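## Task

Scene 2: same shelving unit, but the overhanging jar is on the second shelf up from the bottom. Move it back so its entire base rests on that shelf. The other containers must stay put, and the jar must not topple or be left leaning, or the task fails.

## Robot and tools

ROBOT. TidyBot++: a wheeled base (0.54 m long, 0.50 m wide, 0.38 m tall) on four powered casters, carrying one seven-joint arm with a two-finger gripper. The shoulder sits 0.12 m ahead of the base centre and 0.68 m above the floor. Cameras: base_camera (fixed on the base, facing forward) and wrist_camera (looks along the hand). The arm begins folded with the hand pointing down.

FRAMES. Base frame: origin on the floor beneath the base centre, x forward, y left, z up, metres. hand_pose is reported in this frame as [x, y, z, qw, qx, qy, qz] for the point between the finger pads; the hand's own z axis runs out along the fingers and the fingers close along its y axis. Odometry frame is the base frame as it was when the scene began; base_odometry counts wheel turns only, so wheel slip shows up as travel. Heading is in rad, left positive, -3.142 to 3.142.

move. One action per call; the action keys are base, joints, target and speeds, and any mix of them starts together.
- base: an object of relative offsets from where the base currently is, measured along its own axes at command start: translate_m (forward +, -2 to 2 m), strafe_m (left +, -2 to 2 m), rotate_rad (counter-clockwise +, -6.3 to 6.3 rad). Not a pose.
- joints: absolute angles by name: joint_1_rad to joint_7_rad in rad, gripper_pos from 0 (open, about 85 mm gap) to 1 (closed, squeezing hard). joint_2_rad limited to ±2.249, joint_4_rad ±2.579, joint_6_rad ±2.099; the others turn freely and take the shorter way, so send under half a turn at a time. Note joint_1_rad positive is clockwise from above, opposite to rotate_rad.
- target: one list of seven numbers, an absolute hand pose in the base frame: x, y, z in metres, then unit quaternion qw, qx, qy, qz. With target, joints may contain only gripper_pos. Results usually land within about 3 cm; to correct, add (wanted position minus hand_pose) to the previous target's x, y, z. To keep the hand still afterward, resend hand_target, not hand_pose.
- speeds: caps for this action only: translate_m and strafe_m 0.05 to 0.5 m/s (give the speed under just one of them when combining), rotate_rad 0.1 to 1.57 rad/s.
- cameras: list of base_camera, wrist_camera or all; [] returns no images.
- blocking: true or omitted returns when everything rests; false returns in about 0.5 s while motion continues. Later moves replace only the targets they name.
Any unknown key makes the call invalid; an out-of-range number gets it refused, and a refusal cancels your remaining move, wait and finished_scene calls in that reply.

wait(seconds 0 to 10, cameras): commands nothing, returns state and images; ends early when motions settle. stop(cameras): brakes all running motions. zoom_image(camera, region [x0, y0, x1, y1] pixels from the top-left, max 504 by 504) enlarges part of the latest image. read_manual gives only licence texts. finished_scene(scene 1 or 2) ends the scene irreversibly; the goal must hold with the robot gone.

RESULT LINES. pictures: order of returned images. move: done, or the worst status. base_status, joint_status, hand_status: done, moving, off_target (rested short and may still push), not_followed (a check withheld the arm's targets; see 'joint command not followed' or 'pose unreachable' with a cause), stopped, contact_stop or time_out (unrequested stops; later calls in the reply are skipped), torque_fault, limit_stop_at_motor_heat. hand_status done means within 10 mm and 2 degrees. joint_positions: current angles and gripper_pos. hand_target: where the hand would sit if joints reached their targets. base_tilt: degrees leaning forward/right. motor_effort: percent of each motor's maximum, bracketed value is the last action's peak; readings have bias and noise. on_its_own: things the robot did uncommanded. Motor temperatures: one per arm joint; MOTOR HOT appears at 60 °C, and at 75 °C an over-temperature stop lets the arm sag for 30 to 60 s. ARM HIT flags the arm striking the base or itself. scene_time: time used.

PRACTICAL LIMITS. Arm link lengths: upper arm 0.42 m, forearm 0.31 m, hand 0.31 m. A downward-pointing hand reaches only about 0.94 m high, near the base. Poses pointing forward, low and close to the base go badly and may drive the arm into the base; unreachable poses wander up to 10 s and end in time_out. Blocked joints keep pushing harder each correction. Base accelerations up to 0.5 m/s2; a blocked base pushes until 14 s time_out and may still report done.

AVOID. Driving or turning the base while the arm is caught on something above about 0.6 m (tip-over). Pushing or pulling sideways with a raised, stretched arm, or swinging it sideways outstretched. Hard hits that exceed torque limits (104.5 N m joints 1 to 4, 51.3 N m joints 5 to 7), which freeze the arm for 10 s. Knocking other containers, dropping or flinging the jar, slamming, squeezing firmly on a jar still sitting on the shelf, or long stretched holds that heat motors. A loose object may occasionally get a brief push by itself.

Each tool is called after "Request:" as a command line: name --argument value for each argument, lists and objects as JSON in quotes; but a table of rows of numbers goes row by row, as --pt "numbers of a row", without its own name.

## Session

Request:
move --joints '{"joint_1_rad": 0.0, "joint_2_rad": -0.366, "joint_3_rad": 3.14, "joint_4_rad": -2.5, "joint_5_rad": 0.0, "joint_6_rad": 0.573, "joint_7_rad": 1.57}'

Scene clock: 2.00 s.
Motor temperatures (°C): [35 32 31 39 31 40 46]
move: done
base_odometry: x=+0.000 y=+0.000 heading=+0.000
base_tilt: forward=-0.3 right=+0.0
base_status: not commanded
joint_positions: joint_1_rad=-0.012 joint_2_rad=-0.383 joint_3_rad=+3.148 joint_4_rad=-2.501 joint_5_rad=+0.034 joint_6_rad=+0.504 joint_7_rad=+1.553 gripper_pos=+0.000
joint_status: all done
motor_effort: joint_1_rad=-1(2) joint_2_rad=-6(7) joint_3_rad=+0(1) joint_4_rad=+18(20) joint_5_rad=+0(1) joint_6_rad=+9(9) joint_7_rad=-1(3)
hand_pose: x=+0.5413 y=+0.0087 z=+0.8949 quat_wxyz=(-0.005, +0.722, +0.011, +0.691) (m; base frame)
hand_target: x=+0.5455 y=+0.0021 z=+0.9099 quat_wxyz=(-0.001, +0.704, +0.000, +0.711) (m; base frame)
hand_status: not commanded
pictures: base_camera, wrist_camera
Images, in order (width x height): base_camera 644x364, wrist_camera 644x476.

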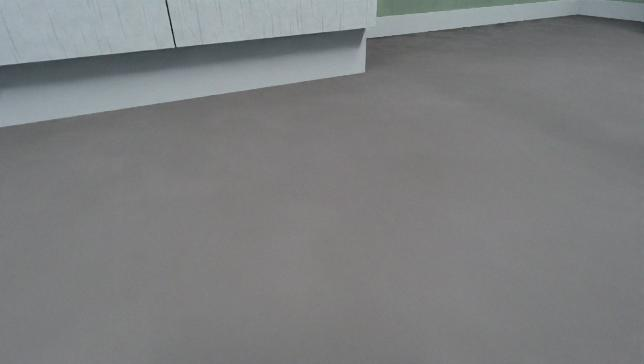

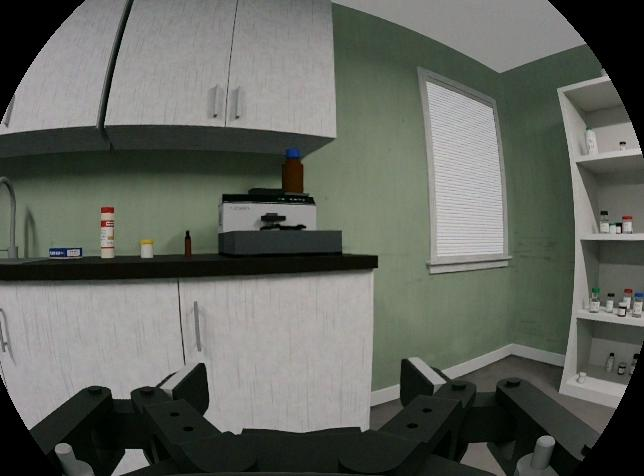

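Request:
move --base '{"rotate_rad": -0.85}'

Scene clock: 4.17 s.
Motor temperatures (°C): [35 32 31 39 31 40 46]
move: done
base_odometry: x=+0.000 y=+0.000 heading=-0.850
base_tilt: forward=-0.2 right=-0.1
base_status: done
joint_positions: joint_1_rad=-0.006 joint_2_rad=-0.383 joint_3_rad=+3.148 joint_4_rad=-2.501 joint_5_rad=+0.034 joint_6_rad=+0.505 joint_7_rad=+1.553 gripper_pos=+0.000
joint_status: not commanded
motor_effort: joint_1_rad=-1(2) joint_2_rad=-7(7) joint_3_rad=+0(1) joint_4_rad=+18(20) joint_5_rad=+0(1) joint_6_rad=+9(9) joint_7_rad=+0(2)
hand_pose: x=+0.5413 y=+0.0061 z=+0.8951 quat_wxyz=(-0.003, +0.722, +0.009, +0.692) (m; base frame)
hand_target: x=+0.5455 y=+0.0021 z=+0.9099 quat_wxyz=(-0.001, +0.704, +0.000, +0.711) (m; base frame)
hand_status: not commanded
pictures: base_camera, wrist_camera
Images, in order (width x height): base_camera 644x364, wrist_camera 644x476.

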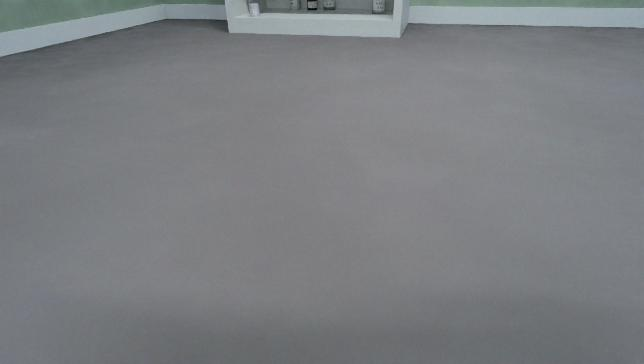

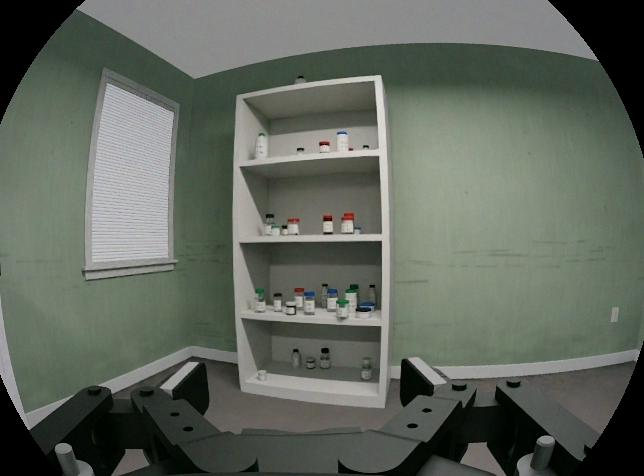

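Request:
zoom_image --camera "wrist_camera" --region '[230, 260, 400, 420]'

Request:
zoom_image --camera "wrist_camera" --region '[230, 270, 400, 335]'

Request:
zoom_image --camera "base_camera" --region '[150, 0, 500, 80]'

Scaled by 2.965.

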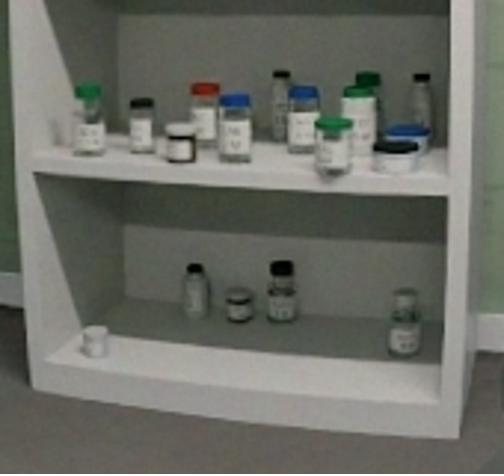

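Scaled by 2.965.

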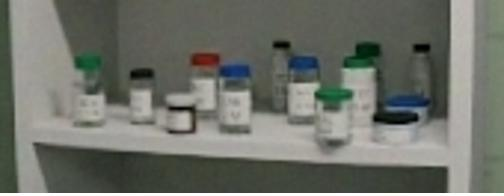

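Scaled by 1.440.

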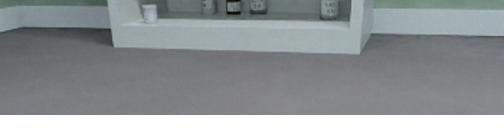

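Request:
move --base '{"translate_m": 1.33, "strafe_m": 0.05, "rotate_rad": -0.21}' --joints '{"joint_1_rad": 0.0, "joint_2_rad": 0.0, "joint_3_rad": 3.14, "joint_4_rad": -2.15, "joint_5_rad": 0.0, "joint_6_rad": -0.1, "joint_7_rad": 1.57, "gripper_pos": 0.5}'

Scene clock: 13.73 s.
Motor temperatures (°C): [35 32 31 39 31 40 46]
move: done
base_odometry: x=+0.916 y=-0.966 heading=-1.060
base_tilt: forward=-0.2 right=-0.1
base_status: done
joint_positions: joint_1_rad=-0.003 joint_2_rad=-0.004 joint_3_rad=+3.148 joint_4_rad=-2.155 joint_5_rad=+0.034 joint_6_rad=-0.036 joint_7_rad=+1.553 gripper_pos=+0.500
joint_status: all done
motor_effort: joint_1_rad=-1(2) joint_2_rad=-19(21) joint_3_rad=+0(2) joint_4_rad=+17(21) joint_5_rad=+0(1) joint_6_rad=+7(10) joint_7_rad=+0(2)
hand_pose: x=+0.6343 y=-0.0008 z=+0.7501 quat_wxyz=(+0.005, +0.888, +0.005, +0.459) (m; base frame)
hand_target: x=+0.6243 y=+0.0022 z=+0.7350 quat_wxyz=(-0.001, +0.902, +0.000, +0.431) (m; base frame)
hand_status: not commanded
pictures: base_camera, wrist_camera
Images, in order (width x height): base_camera 644x364, wrist_camera 644x476.

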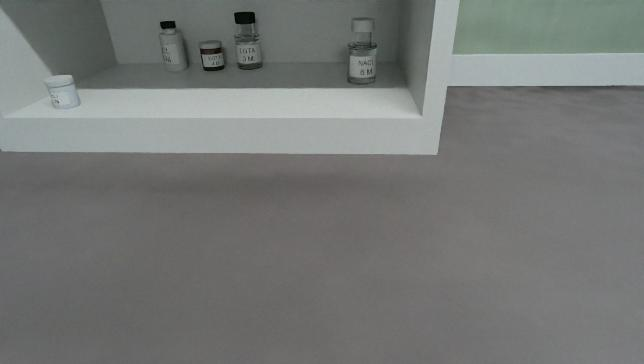

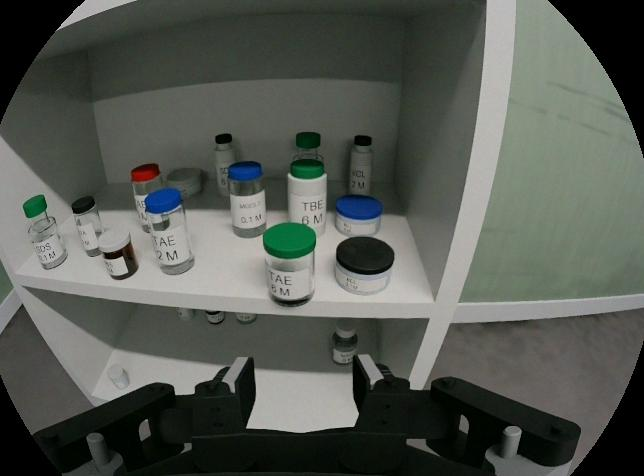

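Request:
zoom_image --camera "wrist_camera" --region '[210, 120, 430, 320]'

Request:
zoom_image --camera "wrist_camera" --region '[240, 260, 350, 330]'

Scaled by 2.291.

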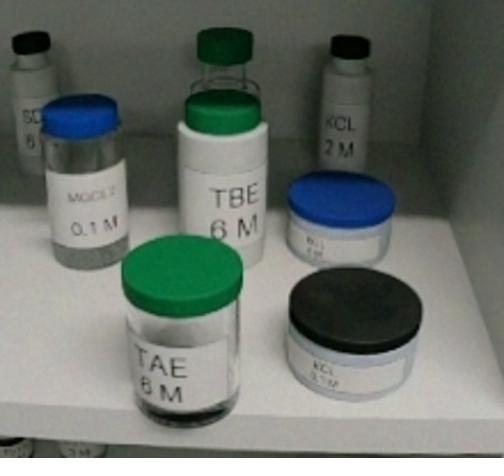

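Scaled by 4.582.

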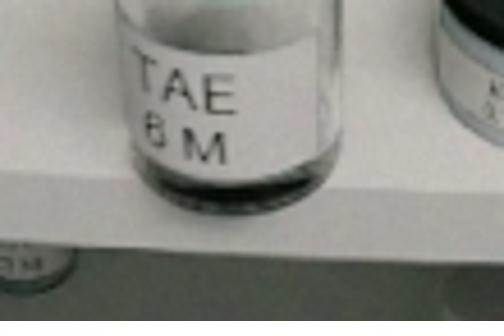

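Request:
move --base '{"strafe_m": 0.028}' --joints '{"joint_1_rad": 0.0, "joint_2_rad": 0.975, "joint_3_rad": 3.14, "joint_4_rad": -2.063, "joint_5_rad": 0.0, "joint_6_rad": 1.53, "joint_7_rad": 1.57, "gripper_pos": 0.5}'

Scene clock: 24.30 s.
Motor temperatures (°C): [34 32 31 39 31 40 46]
move: done
base_odometry: x=+0.940 y=-0.952 heading=-1.060
base_tilt: forward=-0.2 right=-0.1
base_status: done
joint_positions: joint_1_rad=-0.003 joint_2_rad=+0.971 joint_3_rad=+3.146 joint_4_rad=-2.078 joint_5_rad=+0.034 joint_6_rad=+1.459 joint_7_rad=+1.553 gripper_pos=+0.500
joint_status: all done
motor_effort: joint_1_rad=-1(3) joint_2_rad=-39(41) joint_3_rad=-1(3) joint_4_rad=+6(18) joint_5_rad=+0(1) joint_6_rad=+9(10) joint_7_rad=-1(2)
hand_pose: x=+0.8065 y=+0.0122 z=+0.6002 quat_wxyz=(-0.016, +0.714, +0.008, +0.700) (m; base frame)
hand_target: x=+0.8104 y=+0.0020 z=+0.6248 quat_wxyz=(-0.001, +0.685, +0.000, +0.729) (m; base frame)
hand_status: not commanded
pictures: base_camera, wrist_camera
Images, in order (width x height): base_camera 644x364, wrist_camera 644x476.

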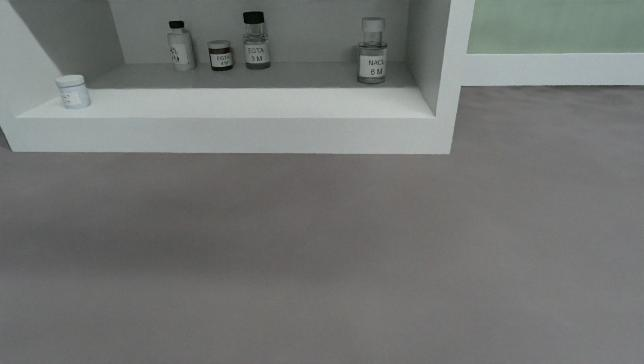

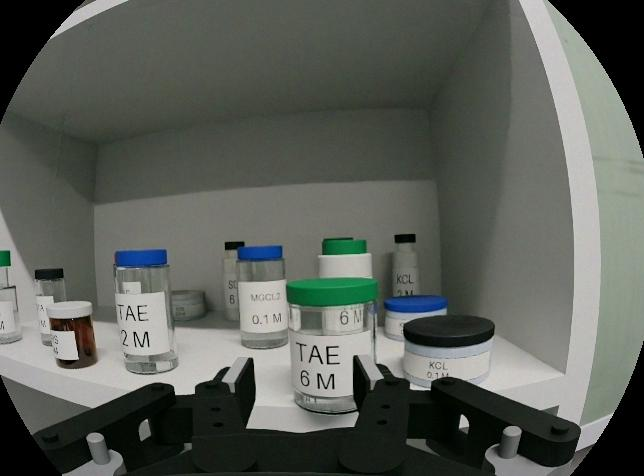

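Request:
move --base '{"translate_m": 0.03, "strafe_m": -0.002}' --speeds '{"translate_m": 0.15}' --joints '{"joint_5_rad": -0.07}'

Request:
zoom_image --camera "wrist_camera" --region '[200, 260, 460, 440]'

Scene clock: 28.63 s.
Motor temperatures (°C): [34 32 31 39 31 40 46]
move: done
base_odometry: x=+0.953 y=-0.980 heading=-1.060
base_tilt: forward=-0.2 right=-0.1
base_status: done
joint_positions: joint_1_rad=-0.002 joint_2_rad=+0.973 joint_3_rad=+3.145 joint_4_rad=-2.069 joint_5_rad=-0.026 joint_6_rad=+1.464 joint_7_rad=+1.553 gripper_pos=+0.500
joint_status: all done
motor_effort: joint_1_rad=-1(3) joint_2_rad=-38(42) joint_3_rad=-1(2) joint_4_rad=+6(8) joint_5_rad=+0(1) joint_6_rad=+9(10) joint_7_rad=-1(2)
hand_pose: x=+0.8093 y=-0.0072 z=+0.6037 quat_wxyz=(+0.003, +0.710, -0.015, +0.705) (m; base frame)
hand_target: x=+0.8097 y=-0.0197 z=+0.6247 quat_wxyz=(+0.022, +0.684, -0.027, +0.728) (m; base frame)
hand_status: not commanded
pictures: base_camera, wrist_camera
Images, in order (width x height): base_camera 644x364, wrist_camera 644x476.

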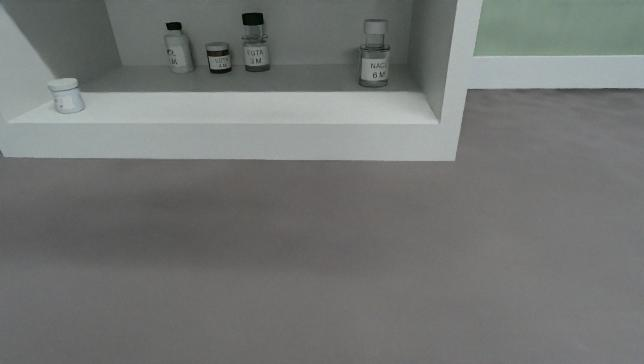

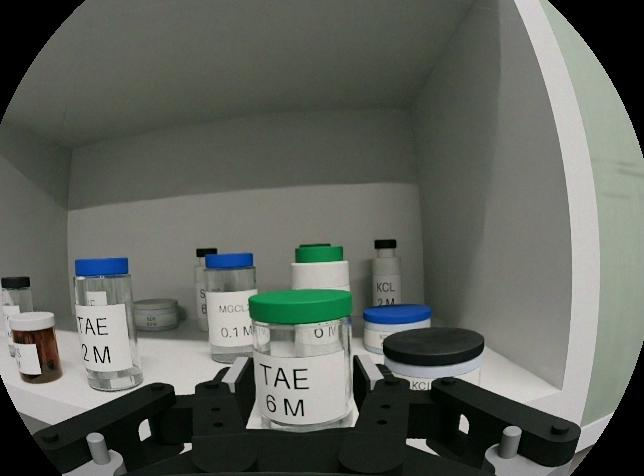

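Scaled by 1.938.

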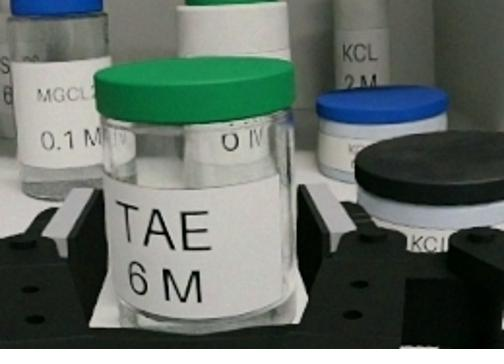

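Request:
move --base '{"translate_m": 0.035}' --speeds '{"translate_m": 0.1}'

Request:
zoom_image --camera "wrist_camera" --region '[200, 260, 460, 440]'

Scene clock: 31.60 s.
Motor temperatures (°C): [34 33 31 39 31 40 46]
move: done
base_odometry: x=+0.971 y=-1.010 heading=-1.060
base_tilt: forward=-0.2 right=+0.0
base_status: done
joint_positions: joint_1_rad=-0.002 joint_2_rad=+0.973 joint_3_rad=+3.145 joint_4_rad=-2.068 joint_5_rad=-0.026 joint_6_rad=+1.464 joint_7_rad=+1.553 gripper_pos=+0.500
joint_status: not commanded
motor_effort: joint_1_rad=-1(2) joint_2_rad=-39(40) joint_3_rad=-1(1) joint_4_rad=+7(8) joint_5_rad=+0(0) joint_6_rad=+9(10) joint_7_rad=-1(1)
hand_pose: x=+0.8095 y=-0.0072 z=+0.6040 quat_wxyz=(+0.003, +0.709, -0.015, +0.705) (m; base frame)
hand_target: x=+0.8097 y=-0.0197 z=+0.6247 quat_wxyz=(+0.022, +0.684, -0.027, +0.728) (m; base frame)
hand_status: not commanded
pictures: base_camera, wrist_camera
Images, in order (width x height): base_camera 644x364, wrist_camera 644x476.

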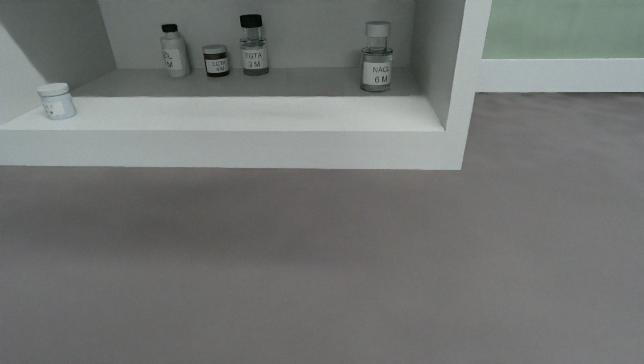

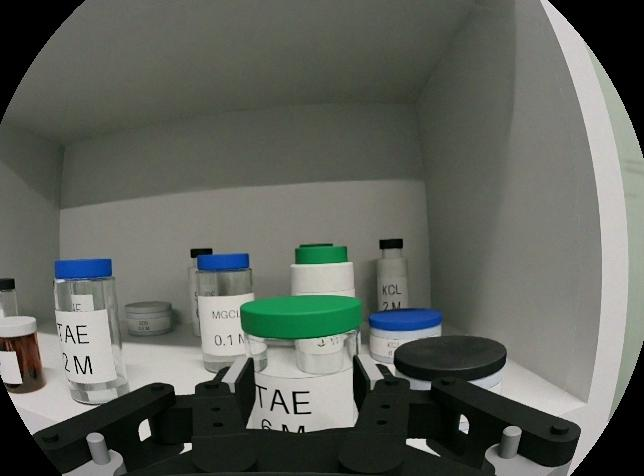

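Scaled by 1.938.

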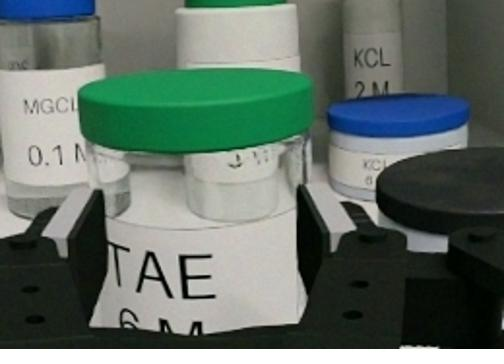

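Request:
move --base '{"translate_m": 0.052}' --speeds '{"translate_m": 0.05}'

Request:
zoom_image --camera "wrist_camera" --region '[200, 240, 460, 440]'

Scene clock: 35.23 s.
Motor temperatures (°C): [34 33 31 39 31 40 46]
move: done
base_odometry: x=+0.996 y=-1.055 heading=-1.060
base_tilt: forward=-0.2 right=-0.1
base_status: done
joint_positions: joint_1_rad=-0.002 joint_2_rad=+0.973 joint_3_rad=+3.145 joint_4_rad=-2.068 joint_5_rad=-0.026 joint_6_rad=+1.465 joint_7_rad=+1.553 gripper_pos=+0.500
joint_status: not commanded
motor_effort: joint_1_rad=+0(1) joint_2_rad=-39(40) joint_3_rad=-1(1) joint_4_rad=+6(8) joint_5_rad=+0(1) joint_6_rad=+9(9) joint_7_rad=-2(2)
hand_pose: x=+0.8095 y=-0.0072 z=+0.6042 quat_wxyz=(+0.003, +0.709, -0.015, +0.705) (m; base frame)
hand_target: x=+0.8097 y=-0.0197 z=+0.6247 quat_wxyz=(+0.022, +0.684, -0.027, +0.728) (m; base frame)
hand_status: not commanded
pictures: base_camera, wrist_camera
Images, in order (width x height): base_camera 644x364, wrist_camera 644x476.

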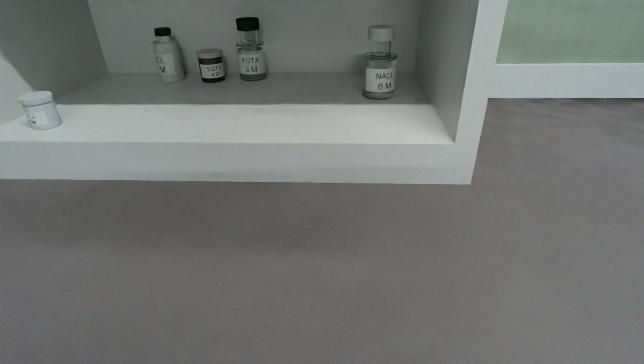

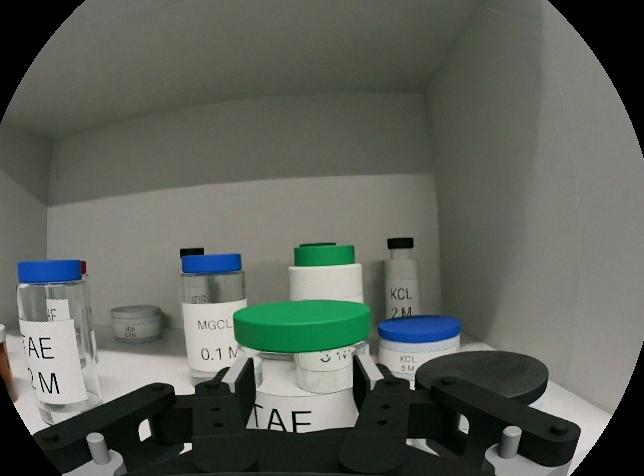

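Scaled by 1.938.

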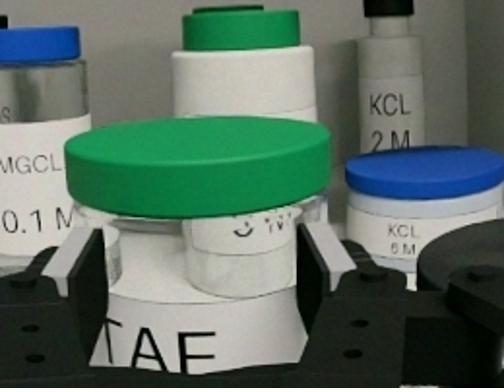

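Request:
move --base '{"translate_m": 0.012}' --speeds '{"translate_m": 0.05}' --cameras '["wrist_camera"]'

Scene clock: 37.00 s.
Motor temperatures (°C): [34 33 31 39 31 40 46]
move: done
base_odometry: x=+1.002 y=-1.066 heading=-1.059
base_tilt: forward=-0.2 right=+0.0
base_status: done
joint_positions: joint_1_rad=-0.002 joint_2_rad=+0.973 joint_3_rad=+3.145 joint_4_rad=-2.068 joint_5_rad=-0.026 joint_6_rad=+1.465 joint_7_rad=+1.553 gripper_pos=+0.500
joint_status: not commanded
motor_effort: joint_1_rad=+0(2) joint_2_rad=-40(40) joint_3_rad=-1(1) joint_4_rad=+6(9) joint_5_rad=+0(1) joint_6_rad=+9(9) joint_7_rad=-1(2)
hand_pose: x=+0.8097 y=-0.0072 z=+0.6044 quat_wxyz=(+0.003, +0.709, -0.015, +0.706) (m; base frame)
hand_target: x=+0.8097 y=-0.0197 z=+0.6247 quat_wxyz=(+0.022, +0.684, -0.027, +0.728) (m; base frame)
hand_status: not commanded
pictures: wrist_camera
Images, in order (width x height): wrist_camera 644x476.

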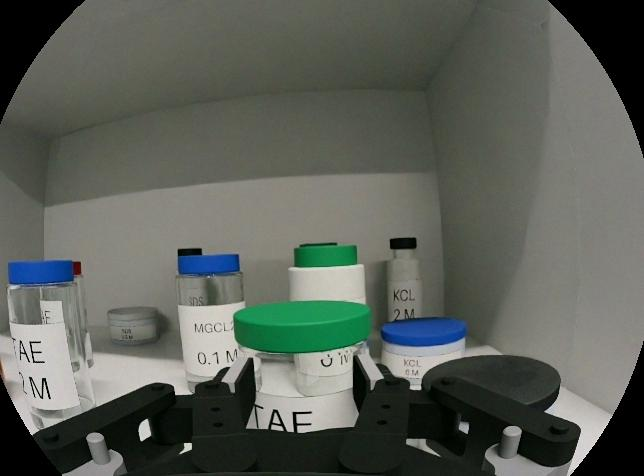

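Request:
move --base '{"translate_m": -0.14}' --speeds '{"translate_m": 0.2}' --cameras '[]'

Request:
move --joints '{"joint_1_rad": 0.0, "joint_2_rad": 0.0, "joint_3_rad": 3.14, "joint_4_rad": -2.15, "joint_5_rad": 0.0, "joint_6_rad": -0.1, "joint_7_rad": 1.57}'

Request:
zoom_image --camera "wrist_camera" --region '[210, 160, 430, 340]'

Scene clock: 39.40 s.
Motor temperatures (°C): [34 33 31 39 31 40 46]
move: done
base_odometry: x=+0.934 y=-0.944 heading=-1.060
base_tilt: forward=-0.2 right=+0.0
base_status: done
joint_positions: joint_1_rad=-0.001 joint_2_rad=+0.974 joint_3_rad=+3.145 joint_4_rad=-2.067 joint_5_rad=-0.026 joint_6_rad=+1.466 joint_7_rad=+1.553 gripper_pos=+0.500
joint_status: not commanded
motor_effort: joint_1_rad=+0(3) joint_2_rad=-39(42) joint_3_rad=-1(2) joint_4_rad=+6(8) joint_5_rad=+0(1) joint_6_rad=+9(10) joint_7_rad=-1(2)
hand_pose: x=+0.8098 y=-0.0076 z=+0.6043 quat_wxyz=(+0.003, +0.708, -0.016, +0.706) (m; base frame)
hand_target: x=+0.8097 y=-0.0197 z=+0.6247 quat_wxyz=(+0.022, +0.684, -0.027, +0.728) (m; base frame)
hand_status: not commanded
pictures: none
No camera images: "cameras" was empty.

Scene clock: 42.17 s.
Motor temperatures (°C): [34 33 31 39 31 40 46]
move: done
base_odometry: x=+0.934 y=-0.944 heading=-1.060
base_tilt: forward=-0.2 right=+0.0
base_status: not commanded
joint_positions: joint_1_rad=-0.001 joint_2_rad=+0.026 joint_3_rad=+3.145 joint_4_rad=-2.126 joint_5_rad=-0.026 joint_6_rad=-0.032 joint_7_rad=+1.553 gripper_pos=+0.500
joint_status: all done
motor_effort: joint_1_rad=-1(2) joint_2_rad=-20(41) joint_3_rad=+0(2) joint_4_rad=+18(18) joint_5_rad=+0(1) joint_6_rad=+8(10) joint_7_rad=-1(2)
hand_pose: x=+0.6472 y=+0.0001 z=+0.7503 quat_wxyz=(-0.010, +0.888, -0.020, +0.460) (m; base frame)
hand_target: x=+0.6243 y=+0.0022 z=+0.7349 quat_wxyz=(-0.001, +0.902, +0.000, +0.431) (m; base frame)
hand_status: not commanded
pictures: base_camera, wrist_camera
Images, in order (width x height): base_camera 644x364, wrist_camera 644x476.

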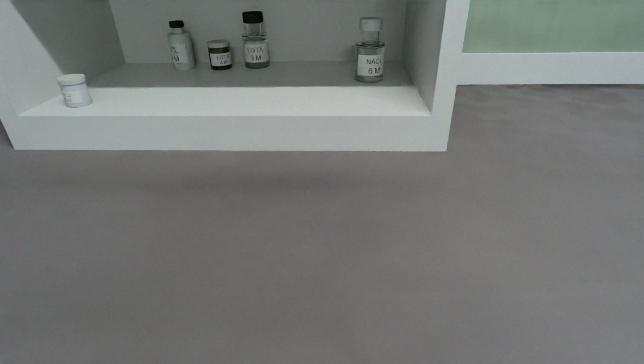

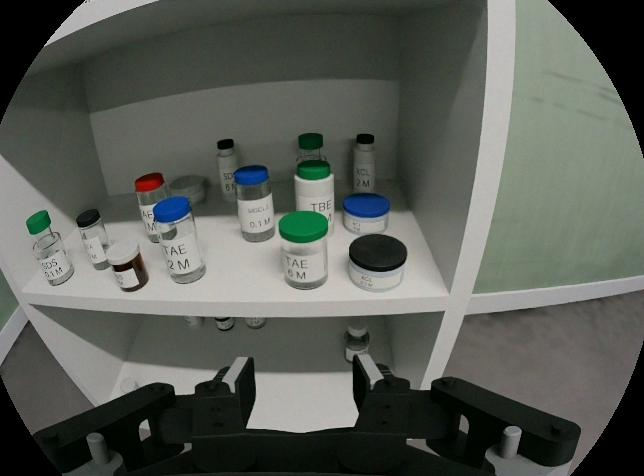

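Scaled by 2.291.

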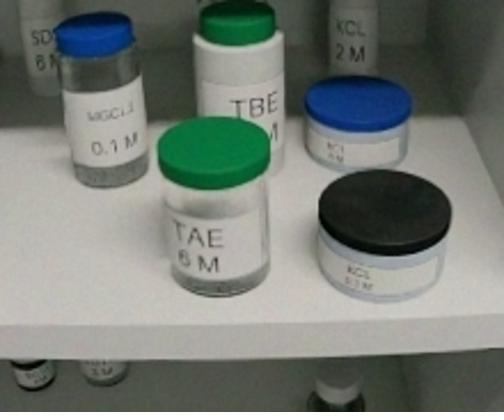

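Request:
finished_scene --scene 2

The scene is finished: the task was done.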